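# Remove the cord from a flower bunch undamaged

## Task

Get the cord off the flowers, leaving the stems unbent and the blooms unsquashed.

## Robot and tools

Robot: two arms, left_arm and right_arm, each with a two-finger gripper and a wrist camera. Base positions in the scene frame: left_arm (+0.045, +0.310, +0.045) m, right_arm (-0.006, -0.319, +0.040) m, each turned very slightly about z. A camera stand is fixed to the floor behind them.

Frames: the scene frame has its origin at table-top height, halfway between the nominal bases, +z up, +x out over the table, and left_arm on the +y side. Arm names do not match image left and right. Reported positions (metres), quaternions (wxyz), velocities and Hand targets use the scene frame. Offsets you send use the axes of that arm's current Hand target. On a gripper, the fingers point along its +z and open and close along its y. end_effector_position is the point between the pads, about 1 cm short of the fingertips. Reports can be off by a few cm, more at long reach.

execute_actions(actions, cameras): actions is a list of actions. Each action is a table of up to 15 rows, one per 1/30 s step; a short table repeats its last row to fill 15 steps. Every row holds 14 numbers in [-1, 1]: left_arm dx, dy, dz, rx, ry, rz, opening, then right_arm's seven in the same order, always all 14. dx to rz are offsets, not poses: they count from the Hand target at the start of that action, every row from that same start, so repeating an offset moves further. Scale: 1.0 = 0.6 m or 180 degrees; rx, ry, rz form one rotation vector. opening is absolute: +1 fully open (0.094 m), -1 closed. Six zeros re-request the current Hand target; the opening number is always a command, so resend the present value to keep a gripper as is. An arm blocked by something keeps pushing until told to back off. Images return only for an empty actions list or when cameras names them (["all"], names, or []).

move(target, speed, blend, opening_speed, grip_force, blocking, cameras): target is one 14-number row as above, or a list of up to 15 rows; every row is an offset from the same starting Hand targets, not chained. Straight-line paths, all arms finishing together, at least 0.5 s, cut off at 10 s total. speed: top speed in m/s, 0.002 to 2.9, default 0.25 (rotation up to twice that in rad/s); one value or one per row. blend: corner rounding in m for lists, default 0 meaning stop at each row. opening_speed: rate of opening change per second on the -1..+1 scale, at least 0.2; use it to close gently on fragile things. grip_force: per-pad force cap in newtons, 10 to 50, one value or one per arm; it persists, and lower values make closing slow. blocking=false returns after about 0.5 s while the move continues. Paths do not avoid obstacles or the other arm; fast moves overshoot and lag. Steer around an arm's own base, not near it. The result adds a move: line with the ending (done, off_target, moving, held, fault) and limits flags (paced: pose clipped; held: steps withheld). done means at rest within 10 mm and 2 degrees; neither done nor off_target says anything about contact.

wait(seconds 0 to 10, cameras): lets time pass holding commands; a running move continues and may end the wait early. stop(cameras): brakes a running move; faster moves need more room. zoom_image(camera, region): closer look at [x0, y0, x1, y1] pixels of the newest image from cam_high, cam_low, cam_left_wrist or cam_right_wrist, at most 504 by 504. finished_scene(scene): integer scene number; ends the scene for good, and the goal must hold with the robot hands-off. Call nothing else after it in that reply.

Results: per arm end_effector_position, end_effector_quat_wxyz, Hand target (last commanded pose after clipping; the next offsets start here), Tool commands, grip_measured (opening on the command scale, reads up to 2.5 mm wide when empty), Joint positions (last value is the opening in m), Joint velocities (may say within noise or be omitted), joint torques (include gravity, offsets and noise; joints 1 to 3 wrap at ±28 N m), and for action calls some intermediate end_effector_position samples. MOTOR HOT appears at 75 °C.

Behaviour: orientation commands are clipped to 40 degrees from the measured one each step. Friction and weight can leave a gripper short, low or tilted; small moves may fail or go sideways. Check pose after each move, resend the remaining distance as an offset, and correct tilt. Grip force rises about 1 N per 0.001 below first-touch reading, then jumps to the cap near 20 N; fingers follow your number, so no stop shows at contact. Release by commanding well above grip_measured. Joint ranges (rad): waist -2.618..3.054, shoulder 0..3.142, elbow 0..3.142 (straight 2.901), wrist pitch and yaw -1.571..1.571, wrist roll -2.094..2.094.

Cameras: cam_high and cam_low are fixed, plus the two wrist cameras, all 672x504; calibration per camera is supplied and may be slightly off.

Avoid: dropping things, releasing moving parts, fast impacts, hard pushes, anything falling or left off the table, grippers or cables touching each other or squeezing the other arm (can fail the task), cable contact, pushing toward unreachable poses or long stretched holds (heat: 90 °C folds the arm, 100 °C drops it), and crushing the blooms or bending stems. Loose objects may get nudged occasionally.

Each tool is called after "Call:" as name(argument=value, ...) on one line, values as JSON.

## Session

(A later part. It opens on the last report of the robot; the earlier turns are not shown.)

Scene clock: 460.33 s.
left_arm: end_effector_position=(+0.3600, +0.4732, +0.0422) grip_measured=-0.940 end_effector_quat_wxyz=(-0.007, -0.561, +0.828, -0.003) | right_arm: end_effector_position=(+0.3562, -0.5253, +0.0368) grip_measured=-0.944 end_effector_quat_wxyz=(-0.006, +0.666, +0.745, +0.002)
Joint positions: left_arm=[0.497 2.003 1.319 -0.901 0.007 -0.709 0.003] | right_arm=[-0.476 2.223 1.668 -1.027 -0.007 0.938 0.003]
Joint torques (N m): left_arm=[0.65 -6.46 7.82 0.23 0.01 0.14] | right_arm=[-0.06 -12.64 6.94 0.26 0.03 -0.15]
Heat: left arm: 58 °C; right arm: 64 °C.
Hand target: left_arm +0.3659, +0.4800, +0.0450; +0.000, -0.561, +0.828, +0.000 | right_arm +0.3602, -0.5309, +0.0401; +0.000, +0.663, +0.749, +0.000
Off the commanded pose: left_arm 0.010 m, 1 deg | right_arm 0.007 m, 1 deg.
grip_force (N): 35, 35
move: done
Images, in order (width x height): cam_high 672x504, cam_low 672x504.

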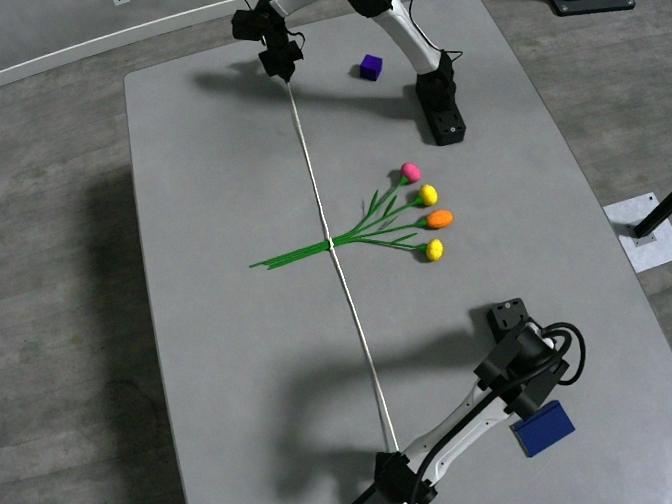

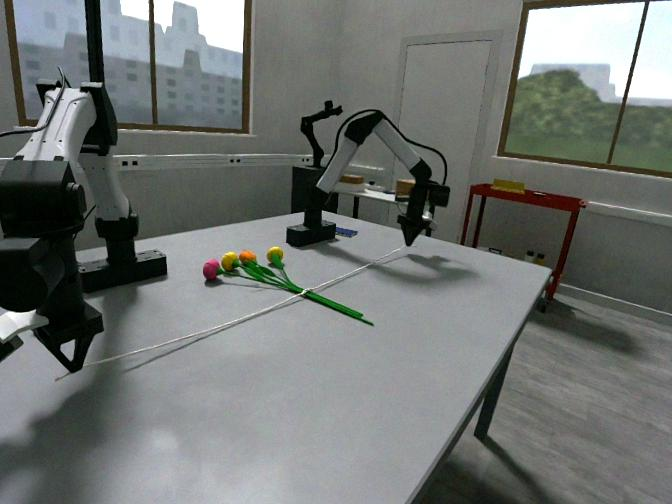

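Call:
move(target=[[0.02323, -0.00928, 0.03333, 0, 0, 0, -1.0, 0.02483, 0.00302, 0.03333, 0, 0, 0, -1.0], [0.02323, -0.00928, 0.03333, 0, 0, 0, 0.0, 0.02483, 0.00302, 0.03333, 0, 0, 0, 0.0], [0.02323, -0.00928, -0.1, 0, 0, 0, 0.0, 0.02483, 0.00302, -0.06667, 0, 0, 0, 0.0]], speed=[0.06, 0.06, 0.1], grip_force=50, cameras=["all"])

Call:
zoom_image(camera="cam_high", region=[260, 50, 420, 320])

Call:
zoom_image(camera="cam_low", region=[220, 250, 400, 350])

Scene clock: 485.03 s.
left_arm: end_effector_position=(+0.3574, +0.4612, +0.0845) grip_measured=-0.002 end_effector_quat_wxyz=(-0.030, -0.559, +0.829, +0.001) | right_arm: end_effector_position=(+0.3521, -0.5117, +0.0576) grip_measured=-0.002 end_effector_quat_wxyz=(-0.028, +0.659, +0.752, -0.003)
Joint positions: left_arm=[0.47 1.959 1.433 -1.105 0.007 -0.731 0.047] | right_arm=[-0.452 2.204 1.721 -1.144 -0.007 0.942 0.047]
Joint torques (N m): left_arm=[-0.24 -10.32 7.82 0.1 0.03 0.02] | right_arm=[0.43 -17.61 6.72 0.12 0.03 0.17]
Heat: left arm: 57 °C; right arm: 62 °C.
Hand target: left_arm +0.3660, +0.4651, +0.1051; +0.000, -0.561, +0.828, +0.000 | right_arm +0.3602, -0.5157, +0.0801; +0.000, +0.663, +0.749, +0.000
Off the commanded pose: left_arm 0.023 m, 3 deg | right_arm 0.024 m, 3 deg.
move: off_target (left_arm, right_arm)
camera_calibration:
cam_left_wrist: T_world_to_cam=[[0.934191, -0.356008, -0.0233519, -0.170805], [-0.30507, -0.831034, 0.465096, 0.489007], [-0.184984, -0.427364, -0.884952, 0.420046], [0, 0, 0, 1]] pos_world=[0.386447, 0.525087, 0.140297]
cam_right_wrist: T_world_to_cam=[[-0.988222, -0.141312, 0.0587266, 0.268228], [-0.100486, 0.88866, 0.447422, 0.504007], [-0.115414, 0.436251, -0.892393, 0.406832], [0, 0, 0, 1]] pos_world=[0.362669, -0.587468, 0.121798]

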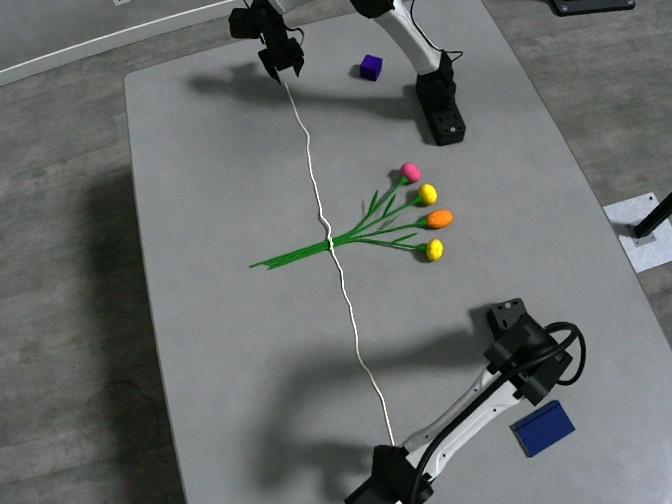

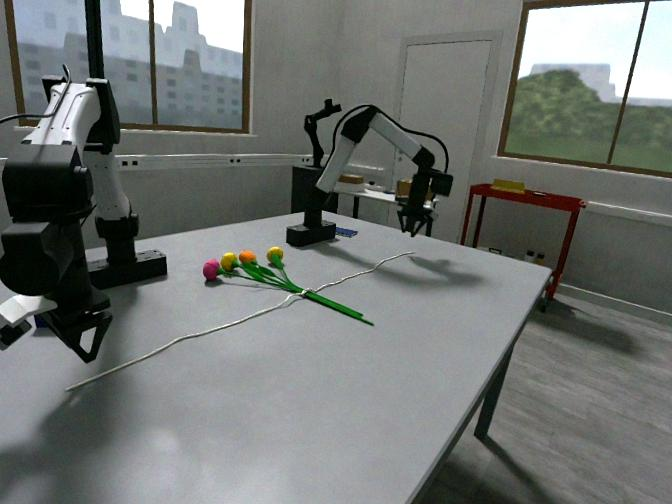

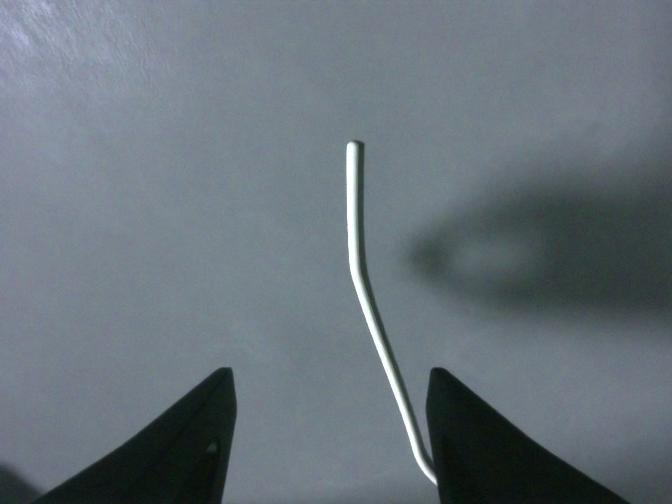

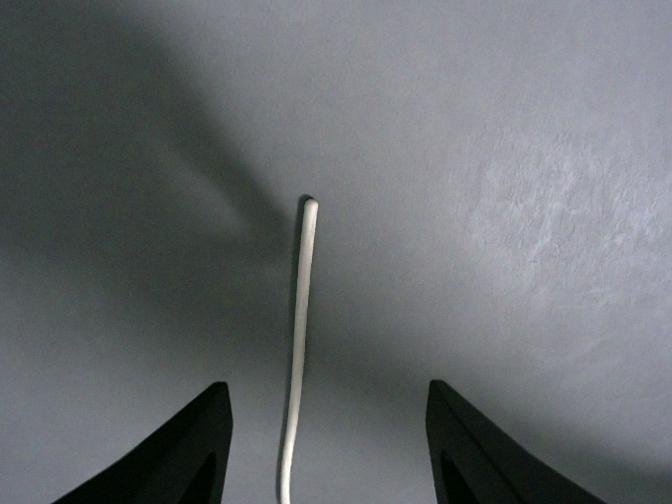

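Scaled by 1.867 from the camera's 672x504 image, which has a finer 960x720 frame.

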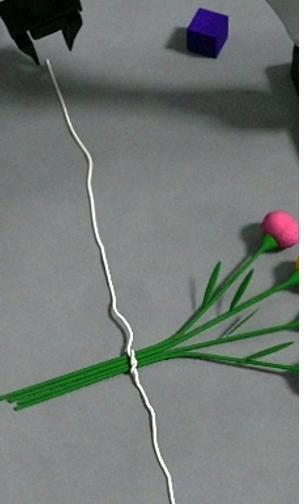

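Scaled by 2.800 from the camera's 672x504 image, which has a finer 960x720 frame.

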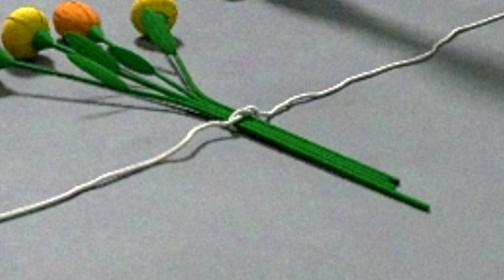

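Call:
move(target=[0, 0, 0, 0, 0, 0, 0.0, 0.6347, 0.09457, 0.00833, 0, 0, 0, 0.3], speed=0.25, cameras=["cam_high", "cam_right_wrist"])

Scene clock: 494.53 s.
left_arm: end_effector_position=(+0.3572, +0.4611, +0.0845) grip_measured=-0.002 end_effector_quat_wxyz=(-0.030, -0.559, +0.829, +0.001) | right_arm: end_effector_position=(+0.3643, -0.1301, +0.0717) grip_measured=+0.298 end_effector_quat_wxyz=(-0.004, +0.655, +0.756, -0.003)
Joint positions: left_arm=[0.47 1.959 1.433 -1.106 0.007 -0.731 0.047] | right_arm=[0.513 2.178 1.738 -1.138 -0.006 1.895 0.061]
Joint torques (N m): left_arm=[-0.24 -10.32 7.82 0.1 0.02 0.02] | right_arm=[-0.36 -12.26 6.97 0.14 0.02 0.18]
Heat: left arm: 58 °C; right arm: 64 °C.
Hand target: left_arm +0.3659, +0.4651, +0.1051; +0.000, -0.561, +0.828, +0.000 | right_arm +0.3703, -0.1310, +0.0749; +0.000, +0.663, +0.749, -0.001
Off the commanded pose: left_arm 0.023 m, 3 deg | right_arm 0.007 m, 1 deg.
move: off_target (left_arm)
camera_calibration:
cam_right_wrist: T_world_to_cam=[[-0.988074, -0.151526, 0.0273639, 0.334216], [-0.126603, 0.900632, 0.415733, 0.173163], [-0.0876392, 0.40731, -0.909075, 0.241619], [0, 0, 0, 1]] pos_world=[0.373328, -0.203728, 0.138515]
Images, in order (width x height): cam_high 672x504, cam_right_wrist 672x504.

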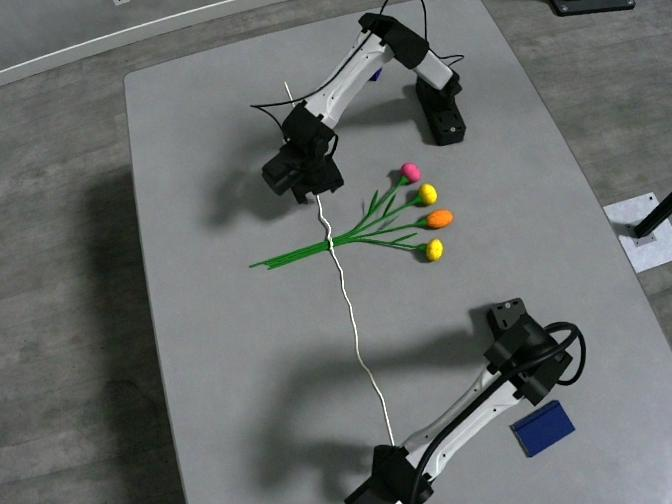

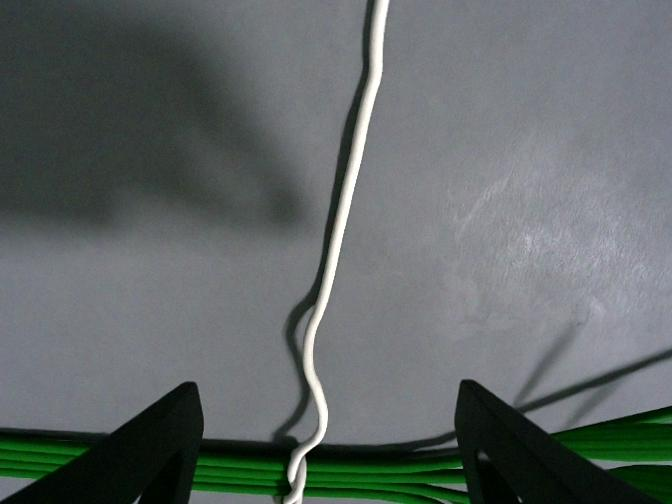

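Call:
move(target=[[0, 0, 0, 0, 0, 0, 0.0, 0, 0, 0.11, 0, 0, 0, 0.3], [0, 0, 0, 0, 0, 0, 0.0, 0, 0, 0.11, 0, 0, 0, -1.0], [0, 0, 0, 0, 0, 0, 0.0, -0.16553, -0.02015, 0.06667, 0, 0, 0, -1.0]], speed=[0.08, 0.08, 0.1], cameras=["cam_high", "cam_low", "cam_right_wrist"])

Call:
zoom_image(camera="cam_high", region=[240, 130, 450, 300])

Call:
zoom_image(camera="cam_low", region=[220, 250, 400, 350])

Scene clock: 510.10 s.
left_arm: end_effector_position=(+0.3572, +0.4611, +0.0845) grip_measured=-0.002 end_effector_quat_wxyz=(-0.030, -0.559, +0.829, +0.001) | right_arm: end_effector_position=(+0.3689, -0.2290, +0.0213) grip_measured=-0.960 end_effector_quat_wxyz=(-0.012, +0.667, +0.745, -0.009)
Joint positions: left_arm=[0.47 1.959 1.433 -1.106 0.007 -0.731 0.047] | right_arm=[0.275 2.146 1.476 -0.928 -0.01 1.691 0.002]
Joint torques (N m): left_arm=[-0.25 -10.32 7.82 0.1 0.03 0.02] | right_arm=[0.06 -16.73 3.95 0.2 0.08 -0.16]
Heat: left arm: 61 °C; right arm: 63 °C.
Hand target: left_arm +0.3659, +0.4651, +0.1051; +0.000, -0.561, +0.828, +0.000 | right_arm +0.3703, -0.2309, +0.0350; +0.000, +0.663, +0.749, +0.000
Off the commanded pose: left_arm 0.023 m, 3 deg | right_arm 0.014 m, 2 deg.
move: off_target (left_arm, right_arm)
camera_calibration:
cam_right_wrist: T_world_to_cam=[[-0.991813, -0.118574, 0.0474002, 0.333642], [-0.0880335, 0.903785, 0.418835, 0.2701], [-0.0925026, 0.411233, -0.906825, 0.239157], [0, 0, 0, 1]] pos_world=[0.376811, -0.3029, 0.0879309]
Images, in order (width x height): cam_high 672x504, cam_low 672x504, cam_right_wrist 672x504.

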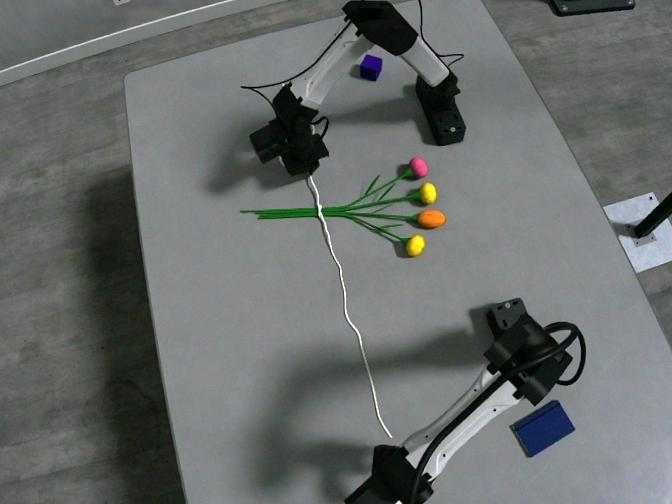

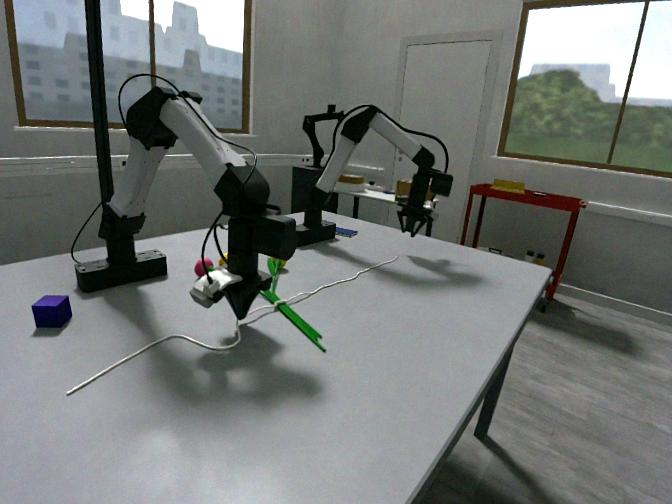

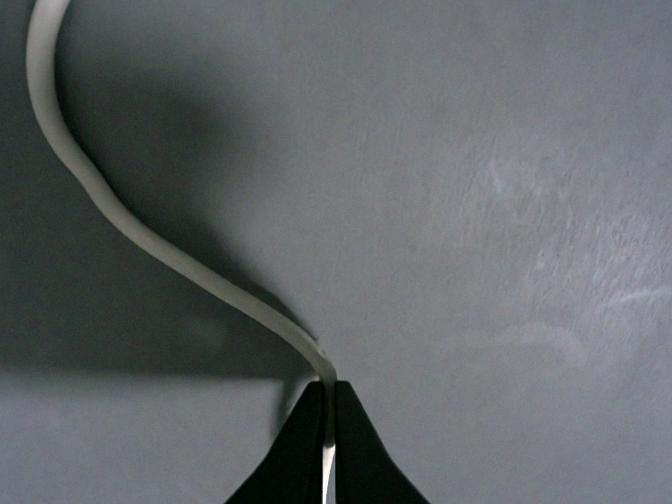

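Scaled by 2.400 from the camera's 672x504 image, which has a finer 960x720 frame.

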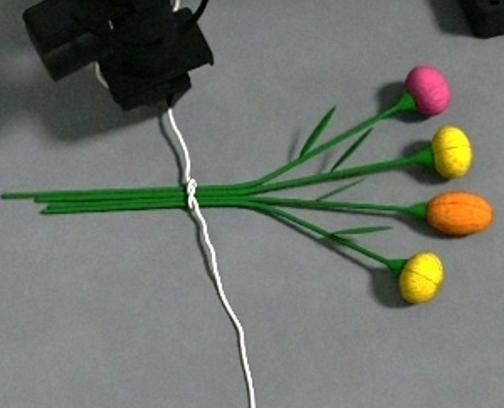

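Scaled by 2.800 from the camera's 672x504 image, which has a finer 960x720 frame.

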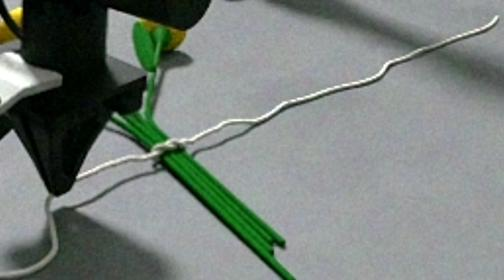

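Call:
move(target=[[0, 0, 0, 0, 0, 0, 0.3, 0.01655, 0.00202, 0.03833, 0, 0, 0, -1.0], [0, 0, 0, 0, 0, 0, 0.3, 0.01655, 0.00202, 0.03833, 0, 0, 0, 0.1], [0.40731, -0.17182, 0, 0, 0, 0, 0.3, 0.01655, 0.00202, -0.10833, 0, 0, 0, 0.1], [0.65319, -0.2754, 0.03333, 0, 0, 0, 0.3, 0.2234, 0.04013, -0.08333, 0, 0, 0, 0.1]], speed=[0.08, 0.08, 0.15, 0.2], blend=[0, 0, 0.02, 0], cameras=["all"])

Scene clock: 683.23 s.
left_arm: end_effector_position=(+0.3719, +0.0626, +0.0836) grip_measured=+0.298 end_effector_quat_wxyz=(-0.001, -0.542, +0.840, -0.008) | right_arm: end_effector_position=(+0.3757, -0.1068, +0.0814) grip_measured=+0.098 end_effector_quat_wxyz=(-0.002, +0.647, +0.763, +0.006)
Joint positions: left_arm=[-0.629 2.126 1.68 -1.111 0.008 -1.791 0.061] | right_arm=[0.547 2.241 1.88 -1.199 -0.009 1.91 0.052]
Joint torques (N m): left_arm=[0.55 -9.05 5.09 0.2 0.06 0.13] | right_arm=[-0.32 -14.31 4.57 0.27 -0.03 -0.02]
Heat: left arm: 67 °C; right arm: 79 °C. Fold the right arm in close to its base, or ease its load, before you think long.
Hand target: left_arm +0.3708, +0.0660, +0.0851; -0.001, -0.543, +0.840, -0.006 (not the last commanded pose) | right_arm +0.3752, -0.1100, +0.0821; -0.003, +0.648, +0.761, +0.004 (not the last commanded pose)
Off the commanded pose: left_arm 0.023 m, 3 deg | right_arm 0.013 m, 3 deg.
MOTOR HOT: joint 2 (shoulder) of the right arm reports 79 °C; the controller's stop level is 90 °C. To cool a motor, set the load down, stop pushing, or move to a pose that needs little force.
move: held (left_arm, right_arm; a check stopped the path); limits=held
pose unreachable (left arm): on one or more control steps of this call, first in action 0 (counted from 0), this arm could not follow its commanded pose, so it was not sent that pose on those steps. It may still have moved: this result reports where it is.
cause: moving toward the commanded pose would bring a part of the arm too close to another arm (this arm's wrist (the part past joint 4) and the right arm's wrist (the part past joint 4), along the way the arms are being sent, or toward where that arm still pushes).
pose unreachable (right arm): on one or more control steps of this call, first in action 0 (counted from 0), this arm could not follow its commanded pose, so it was not sent that pose on those steps. It may still have moved: this result reports where it is.
cause: moving toward the commanded pose would bring a part of the arm too close to another arm (this arm's wrist (the part past joint 4) and the left arm's wrist (the part past joint 4), at the place that arm was heading or pushing toward when its own hold began).
camera_calibration:
cam_left_wrist: T_world_to_cam=[[0.91936, -0.392658, 0.024434, -0.322462], [-0.363968, -0.825323, 0.431705, 0.186916], [-0.149346, -0.405785, -0.901684, 0.238374], [0, 0, 0, 1]] pos_world=[0.40009, 0.124377, 0.142124]
cam_right_wrist: T_world_to_cam=[[-0.985021, -0.172051, 0.0114633, 0.34664], [-0.151074, 0.893151, 0.423624, 0.157307], [-0.0831234, 0.415547, -0.905766, 0.240899], [0, 0, 0, 1]] pos_world=[0.385237, -0.180963, 0.147585]

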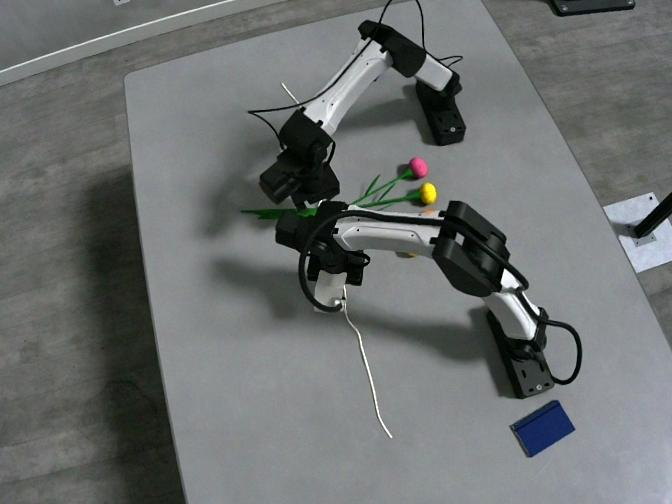

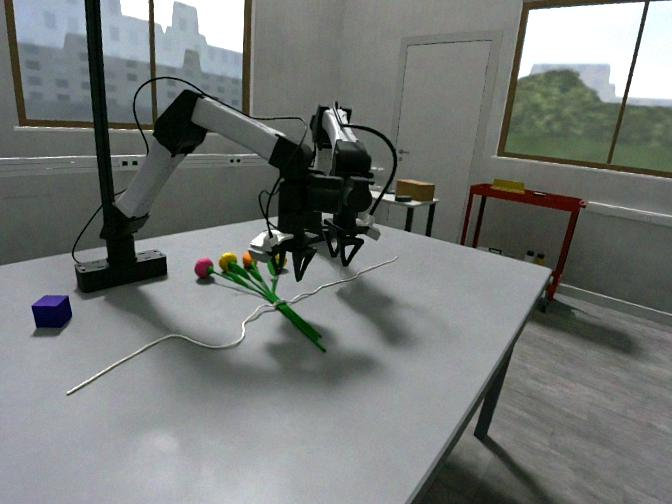

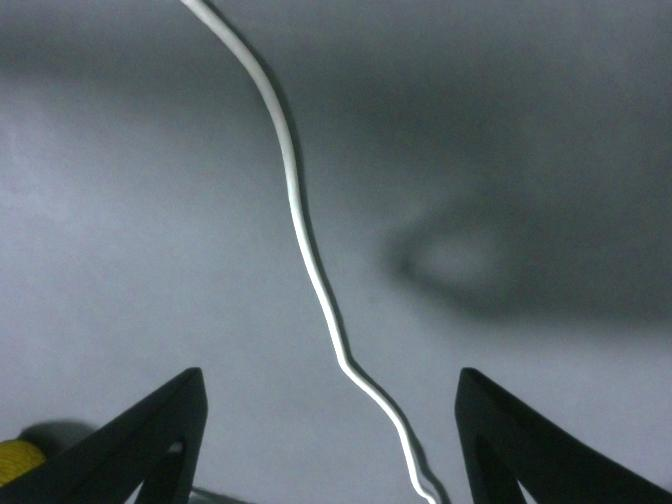

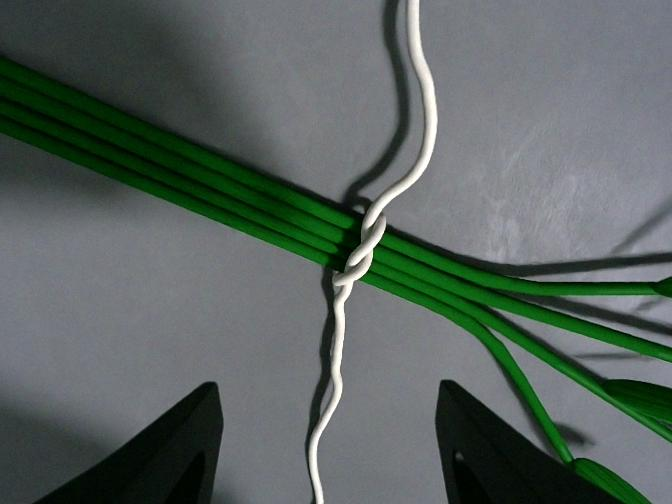

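Call:
move(target=[-0.1772, 0.3537, -0.1917, 0, 0, 0, 0.3, -0.1837, -0.3252, -0.1967, 0, 0, 0, 0.1], speed=0.25)

Scene clock: 707.23 s.
left_arm: end_effector_position=(+0.2227, +0.2494, +0.1957) grip_measured=+0.298 end_effector_quat_wxyz=(-0.001, -0.543, +0.840, -0.005) | right_arm: end_effector_position=(+0.2038, -0.2484, +0.1987) grip_measured=+0.098 end_effector_quat_wxyz=(+0.000, +0.651, +0.759, +0.009)
Joint positions: left_arm=[-0.305 1.248 1.145 -1.462 0.008 -1.468 0.061] | right_arm=[0.36 1.373 1.271 -1.454 -0.009 1.733 0.052]
Joint torques (N m): left_arm=[0.72 -3 5.72 0.2 0.08 0.12] | right_arm=[-0.38 -5.93 4.37 0.22 -0.03 -0.14]
Heat: left arm: 67 °C; right arm: 76 °C. Fold the right arm in close to its base, or ease its load, before you think long.
Hand target: left_arm +0.2204, +0.2512, +0.1976; -0.001, -0.543, +0.840, -0.006 | right_arm +0.2000, -0.2510, +0.1985; -0.003, +0.648, +0.761, +0.004
Off the commanded pose: left_arm 0.004 m, 0 deg | right_arm 0.005 m, 1 deg.
MOTOR HOT: still on. Joint 2 (shoulder) of the right arm reports 76 °C.
move: done

Call:
zoom_image(camera="cam_right_wrist", region=[270, 140, 470, 320])

Scaled by 2.520 from the camera's 672x504 image, which has a finer 960x720 frame.
This view is cut from an older image: the scene may have changed since it was taken.

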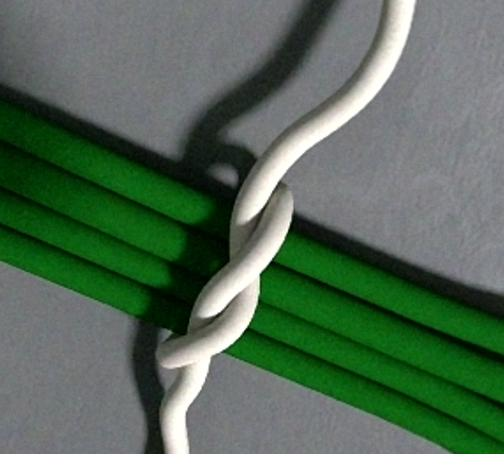

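Call:
wait(seconds=1, cameras=["all"])

Scene clock: 815.97 s.
left_arm: end_effector_position=(+0.2226, +0.2494, +0.1957) grip_measured=+0.298 end_effector_quat_wxyz=(-0.001, -0.543, +0.840, -0.005) | right_arm: end_effector_position=(+0.2037, -0.2485, +0.1987) grip_measured=+0.098 end_effector_quat_wxyz=(+0.000, +0.650, +0.759, +0.008)
Joint positions: left_arm=[-0.305 1.248 1.145 -1.463 0.008 -1.467 0.061] | right_arm=[0.36 1.373 1.271 -1.455 -0.009 1.732 0.052]
Joint torques (N m): left_arm=[0.75 -3.02 5.75 0.18 0.09 0.15] | right_arm=[-0.36 -5.89 4.41 0.22 -0.03 -0.13]
Heat: left arm: 47 °C; right arm: 57 °C.
Hand target: left_arm +0.2204, +0.2512, +0.1976; -0.001, -0.543, +0.840, -0.006 | right_arm +0.1999, -0.2511, +0.1985; -0.003, +0.648, +0.761, +0.004
Tool commands: left_gripper/opening=+0.3 right_gripper/opening=+0.1
Off the commanded pose: left_arm 0.003 m, 0 deg | right_arm 0.005 m, 1 deg.
MOTOR HOT: cleared for the motors of the right arm.
wait: 1.00 s; at rest from the start
camera_calibration:
cam_left_wrist: T_world_to_cam=[[0.919773, -0.392012, 0.0185786, -0.11378], [-0.361588, -0.828086, 0.428402, 0.239253], [-0.152554, -0.40075, -0.903397, 0.392727], [0, 0, 0, 1]] pos_world=[0.251074, 0.310904, 0.254406]
cam_right_wrist: T_world_to_cam=[[-0.98673, -0.162286, 0.00528222, 0.155535], [-0.144853, 0.894502, 0.422946, 0.207269], [-0.0733631, 0.416568, -0.906139, 0.390077], [0, 0, 0, 1]] pos_world=[0.212112, -0.322655, 0.264979]

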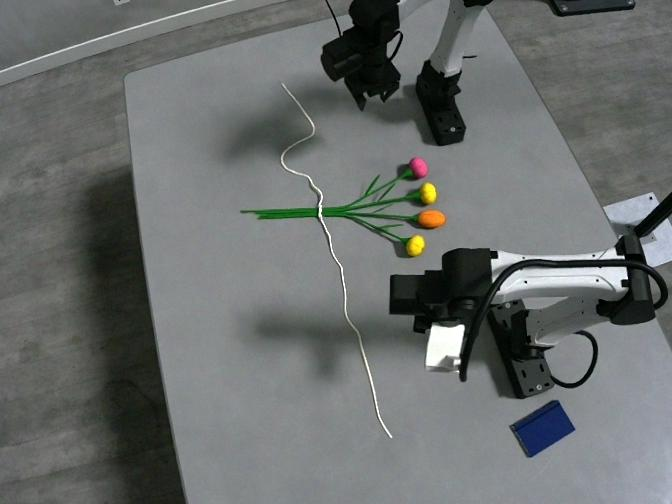

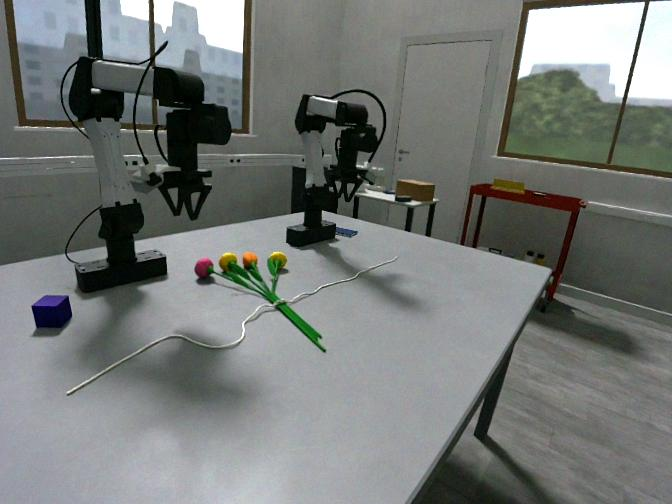

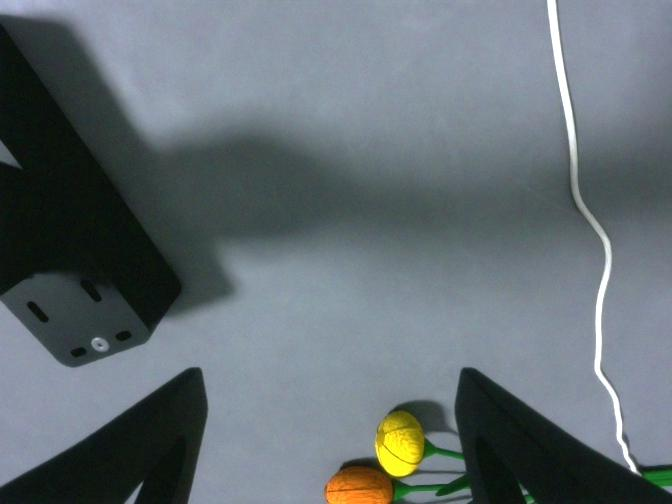

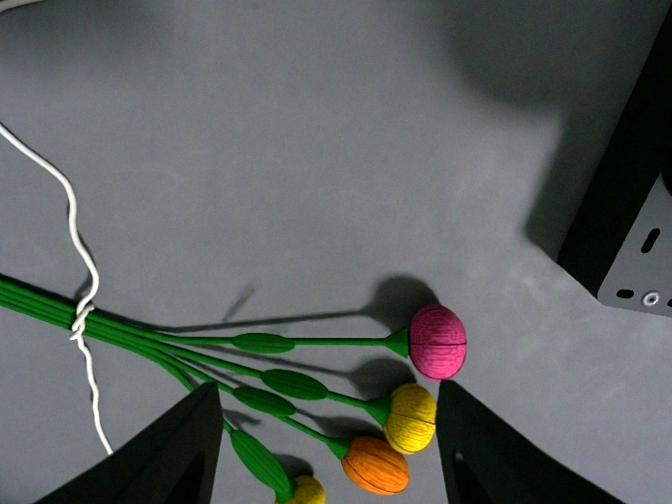

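Call:
move(target=[[0.09308, -0.32617, 0.18767, 0, 0, 0, 0.3, 0.23307, 0.32327, 0.18917, 0, 0, 0.0233, 0.1], [0.09308, -0.32617, 0.23767, 0, 0, 0, 0.3, 0.23307, 0.32327, 0.25917, 0, 0, 0.0233, 0.1]], speed=[0.25, 0.1], blend=[0.02, 0], cameras=["all"])

Scene clock: 866.40 s.
left_arm: end_effector_position=(+0.3767, +0.1204, +0.0612) grip_measured=+0.298 end_effector_quat_wxyz=(-0.001, -0.541, +0.841, -0.006) | right_arm: end_effector_position=(+0.3685, -0.0824, +0.0480) grip_measured=+0.098 end_effector_quat_wxyz=(-0.004, +0.671, +0.741, +0.002)
Joint positions: left_arm=[-0.5 2.048 1.469 -0.981 0.008 -1.658 0.061] | right_arm=[0.604 2.302 1.849 -1.116 -0.009 2.03 0.052]
Joint torques (N m): left_arm=[-0.31 -7.04 5.14 0.35 0.07 0] | right_arm=[0.34 -13.86 4.53 0.44 -0.03 0.17]
Heat: left arm: 47 °C; right arm: 56 °C.
Hand target: left_arm +0.3766, +0.1186, +0.0570; -0.001, -0.543, +0.840, -0.005 | right_arm +0.3692, -0.0805, +0.0448; -0.003, +0.676, +0.737, +0.004
Off the commanded pose: left_arm 0.005 m, 0 deg | right_arm 0.004 m, 1 deg.
move: done
camera_calibration:
cam_left_wrist: T_world_to_cam=[[0.918079, -0.395807, 0.0216522, -0.302673], [-0.365998, -0.825426, 0.429787, 0.24693], [-0.152241, -0.402503, -0.90267, 0.243154], [0, 0, 0, 1]] pos_world=[0.405271, 0.181893, 0.119914]
cam_right_wrist: T_world_to_cam=[[-0.9939, -0.108236, 0.02115, 0.352191], [-0.0893693, 0.902836, 0.420594, 0.126725], [-0.0646186, 0.416139, -0.907002, 0.193218], [0, 0, 0, 1]] pos_world=[0.373853, -0.156698, 0.1145]

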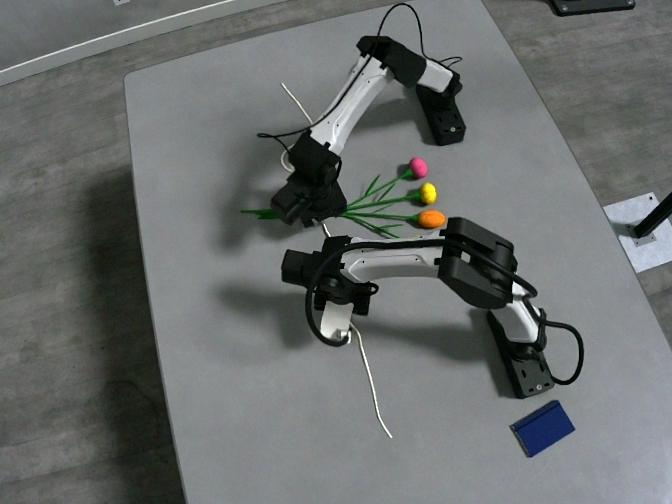

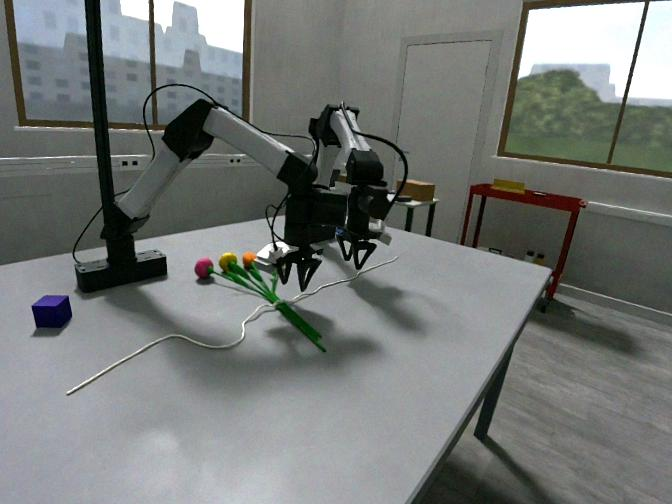

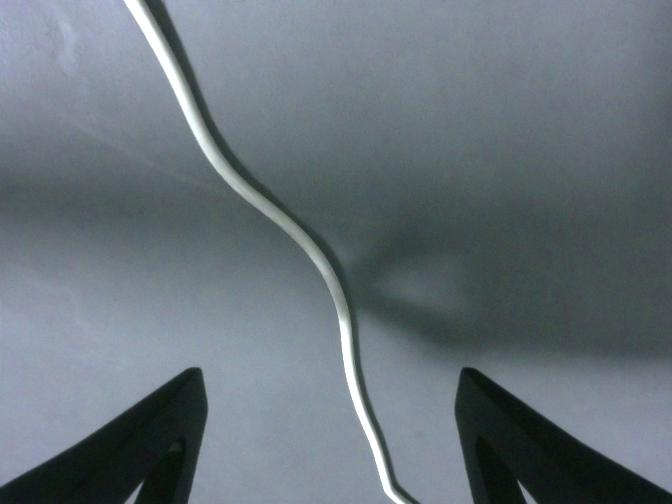

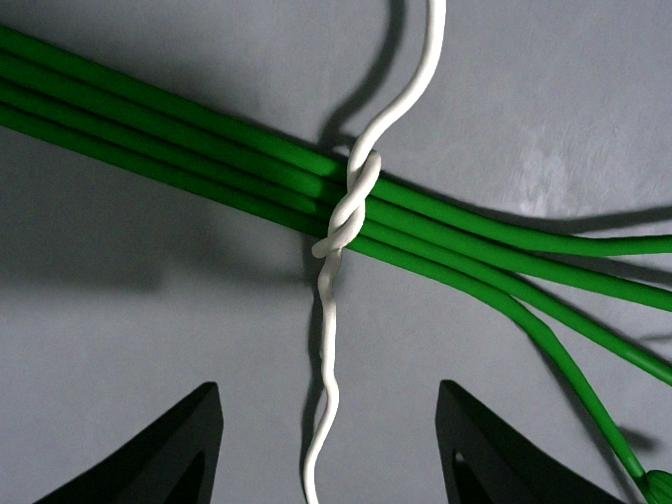

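Call:
move(target=[[0, 0, 0.075, 0, 0, 0, 0.3, 0, 0, 0.0617, 0, 0, 0, 0.1], [0, 0, 0.075, 0, 0, 0, -1.0, 0, 0, 0.0617, 0, 0, 0, 0.1], [-0.22595, 0.10707, 0.04167, 0, 0, 0, -1.0, 0, 0, 0.0617, 0, 0, 0, 0.1]], speed=[0.08, 0.08, 0.1], cameras=["all"])

Call:
zoom_image(camera="cam_low", region=[220, 230, 420, 370])

Scene clock: 887.60 s.
left_arm: end_effector_position=(+0.3718, +0.2580, +0.0176) grip_measured=-0.959 end_effector_quat_wxyz=(-0.024, -0.542, +0.840, -0.012) | right_arm: end_effector_position=(+0.3715, -0.0703, +0.0126) grip_measured=+0.098 end_effector_quat_wxyz=(-0.013, +0.670, +0.742, +0.022)
Joint positions: left_arm=[-0.115 1.974 1.164 -0.782 0.05 -1.277 0.002] | right_arm=[0.612 2.345 1.775 -0.965 -0.037 2.036 0.052]
Joint torques (N m): left_arm=[1.06 -10.17 4.27 0.12 -0.3 0.15] | right_arm=[-0.24 -13.81 4.34 0.18 0.25 0.11]
Heat: left arm: 49 °C; right arm: 60 °C.
Hand target: left_arm +0.3737, +0.2683, +0.0304; -0.001, -0.543, +0.840, -0.006 | right_arm +0.3694, -0.0802, +0.0079; -0.003, +0.676, +0.737, +0.004
Off the commanded pose: left_arm 0.017 m, 3 deg | right_arm 0.011 m, 3 deg.
move: off_target (left_arm, right_arm)
camera_calibration:
cam_left_wrist: T_world_to_cam=[[0.919999, -0.391886, 0.00526679, -0.24421], [-0.348065, -0.810799, 0.470592, 0.36633], [-0.180148, -0.434777, -0.882335, 0.276709], [0, 0, 0, 1]] pos_world=[0.402028, 0.321624, 0.0730447]
cam_right_wrist: T_world_to_cam=[[-0.993722, -0.111858, 0.00207386, 0.357132], [-0.0985321, 0.883816, 0.45734, 0.132585], [-0.0529901, 0.454265, -0.889289, 0.154391], [0, 0, 0, 1]] pos_world=[0.376136, -0.147367, 0.0759212]

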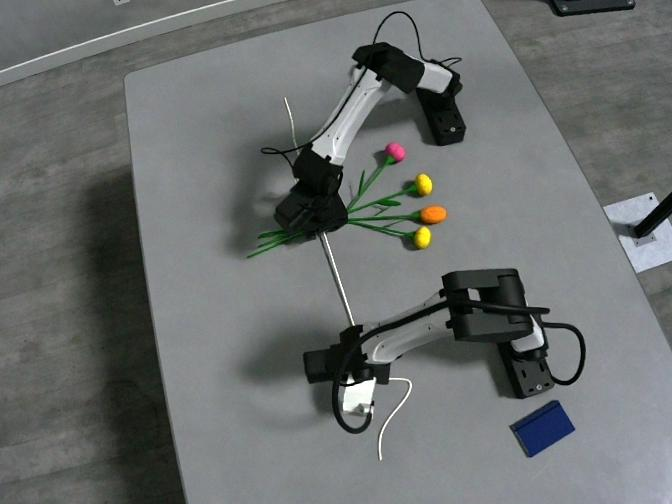

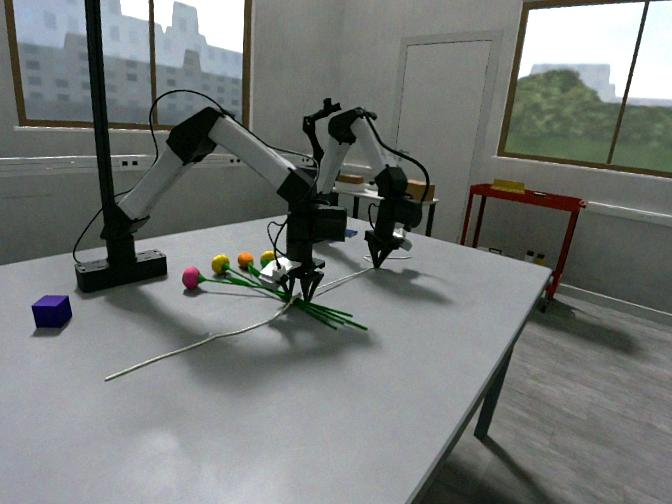

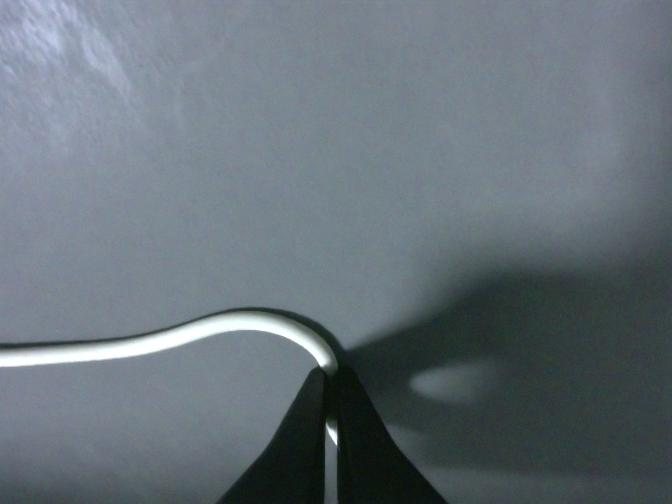

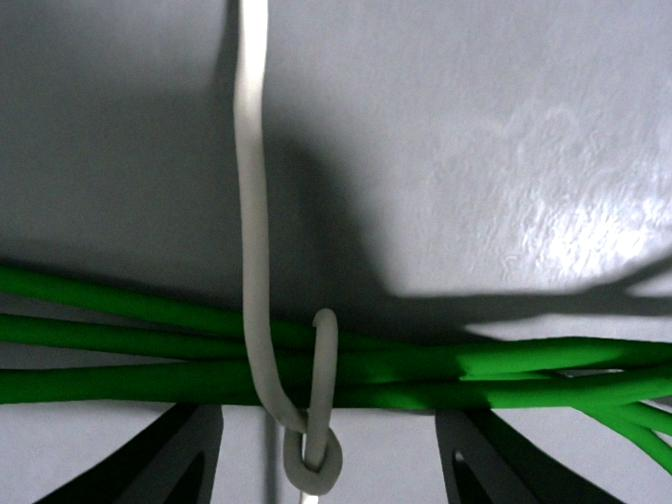

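Scaled by 2.520 from the camera's 672x504 image, which has a finer 960x720 frame.

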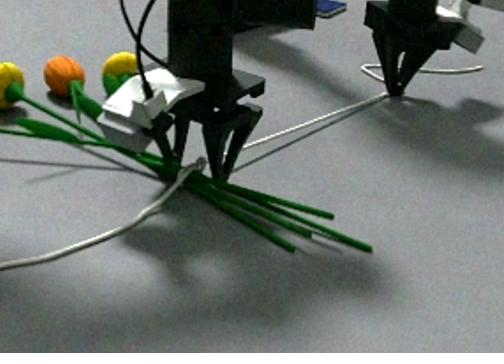

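Call:
move(target=[-0.23978, 0.11693, -0.01667, 0, 0, 0, -1.0, 0, 0, 0, 0, 0, 0, 0.1], speed=0.1, cameras=["all"])

Call:
zoom_image(camera="cam_low", region=[220, 230, 420, 370])

Scene clock: 901.27 s.
left_arm: end_effector_position=(+0.3618, +0.4170, +0.0333) grip_measured=-0.959 end_effector_quat_wxyz=(-0.017, -0.544, +0.839, -0.019) | right_arm: end_effector_position=(+0.3720, -0.0676, +0.0127) grip_measured=+0.098 end_effector_quat_wxyz=(-0.014, +0.668, +0.743, +0.026)
Joint positions: left_arm=[0.365 1.958 1.213 -0.85 0.045 -0.799 0.002] | right_arm=[0.615 2.345 1.775 -0.958 -0.04 2.036 0.052]
Joint torques (N m): left_arm=[0.83 -6.67 7.57 0.23 -0.24 0.1] | right_arm=[-0.49 -13.86 4.29 0.11 0.28 0.11]
Heat: left arm: 53 °C; right arm: 61 °C.
Hand target: left_arm +0.3686, +0.4284, +0.0387; -0.001, -0.543, +0.840, -0.006 | right_arm +0.3693, -0.0801, +0.0079; -0.003, +0.676, +0.737, +0.004
Off the commanded pose: left_arm 0.014 m, 2 deg | right_arm 0.014 m, 3 deg.
move: off_target (left_arm, right_arm)
camera_calibration:
cam_left_wrist: T_world_to_cam=[[0.921113, -0.388485, 0.0251043, -0.175231], [-0.354445, -0.81024, 0.466775, 0.486493], [-0.160995, -0.438851, -0.88402, 0.352747], [0, 0, 0, 1]] pos_world=[0.390633, 0.480905, 0.0891519]
cam_right_wrist: T_world_to_cam=[[-0.993361, -0.114988, -0.00345294, 0.357711], [-0.103523, 0.880423, 0.462751, 0.131782], [-0.0501706, 0.460036, -0.886481, 0.152573], [0, 0, 0, 1]] pos_world=[0.376633, -0.145081, 0.075506]

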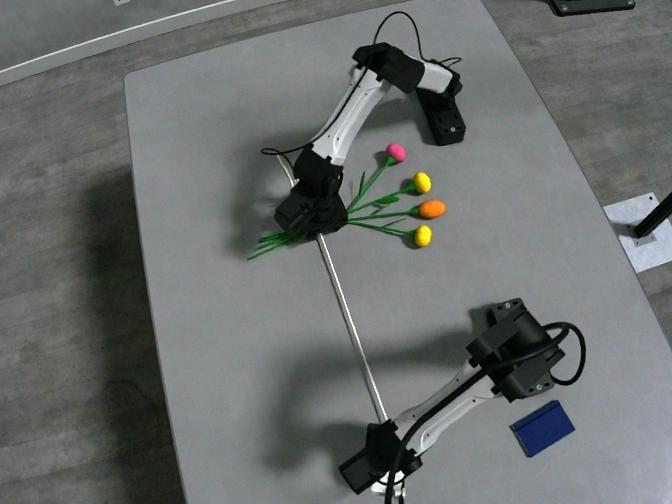

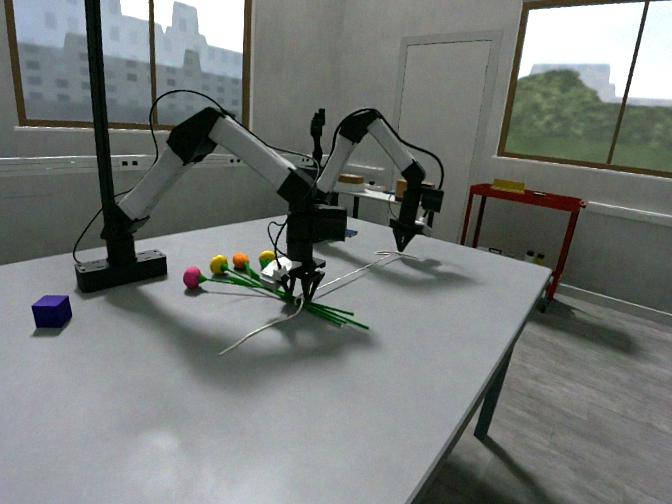

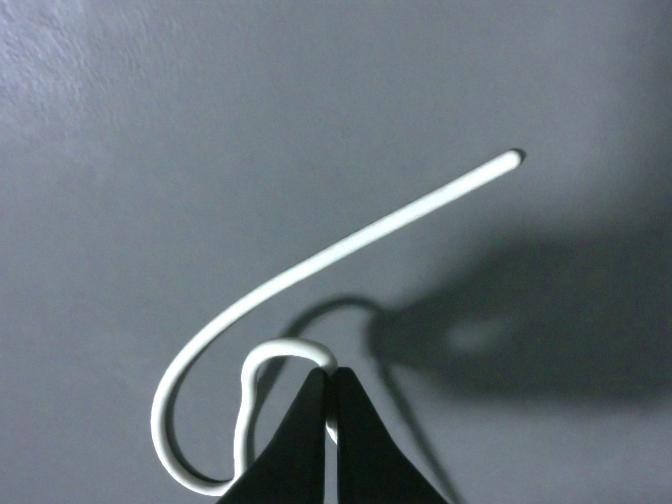

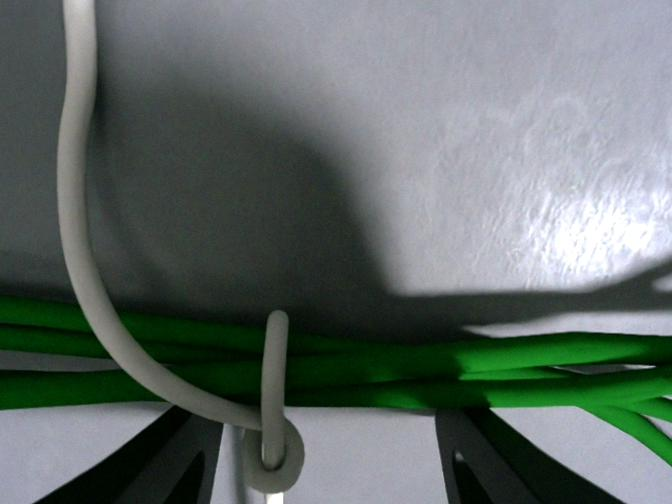

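Scaled by 2.520 from the camera's 672x504 image, which has a finer 960x720 frame.

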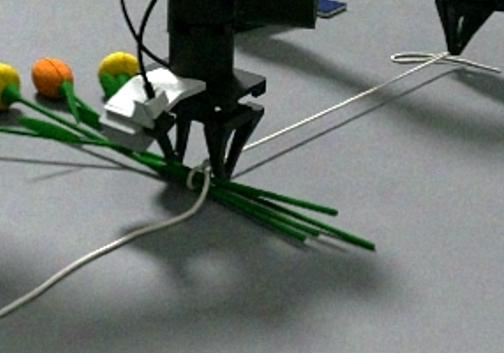

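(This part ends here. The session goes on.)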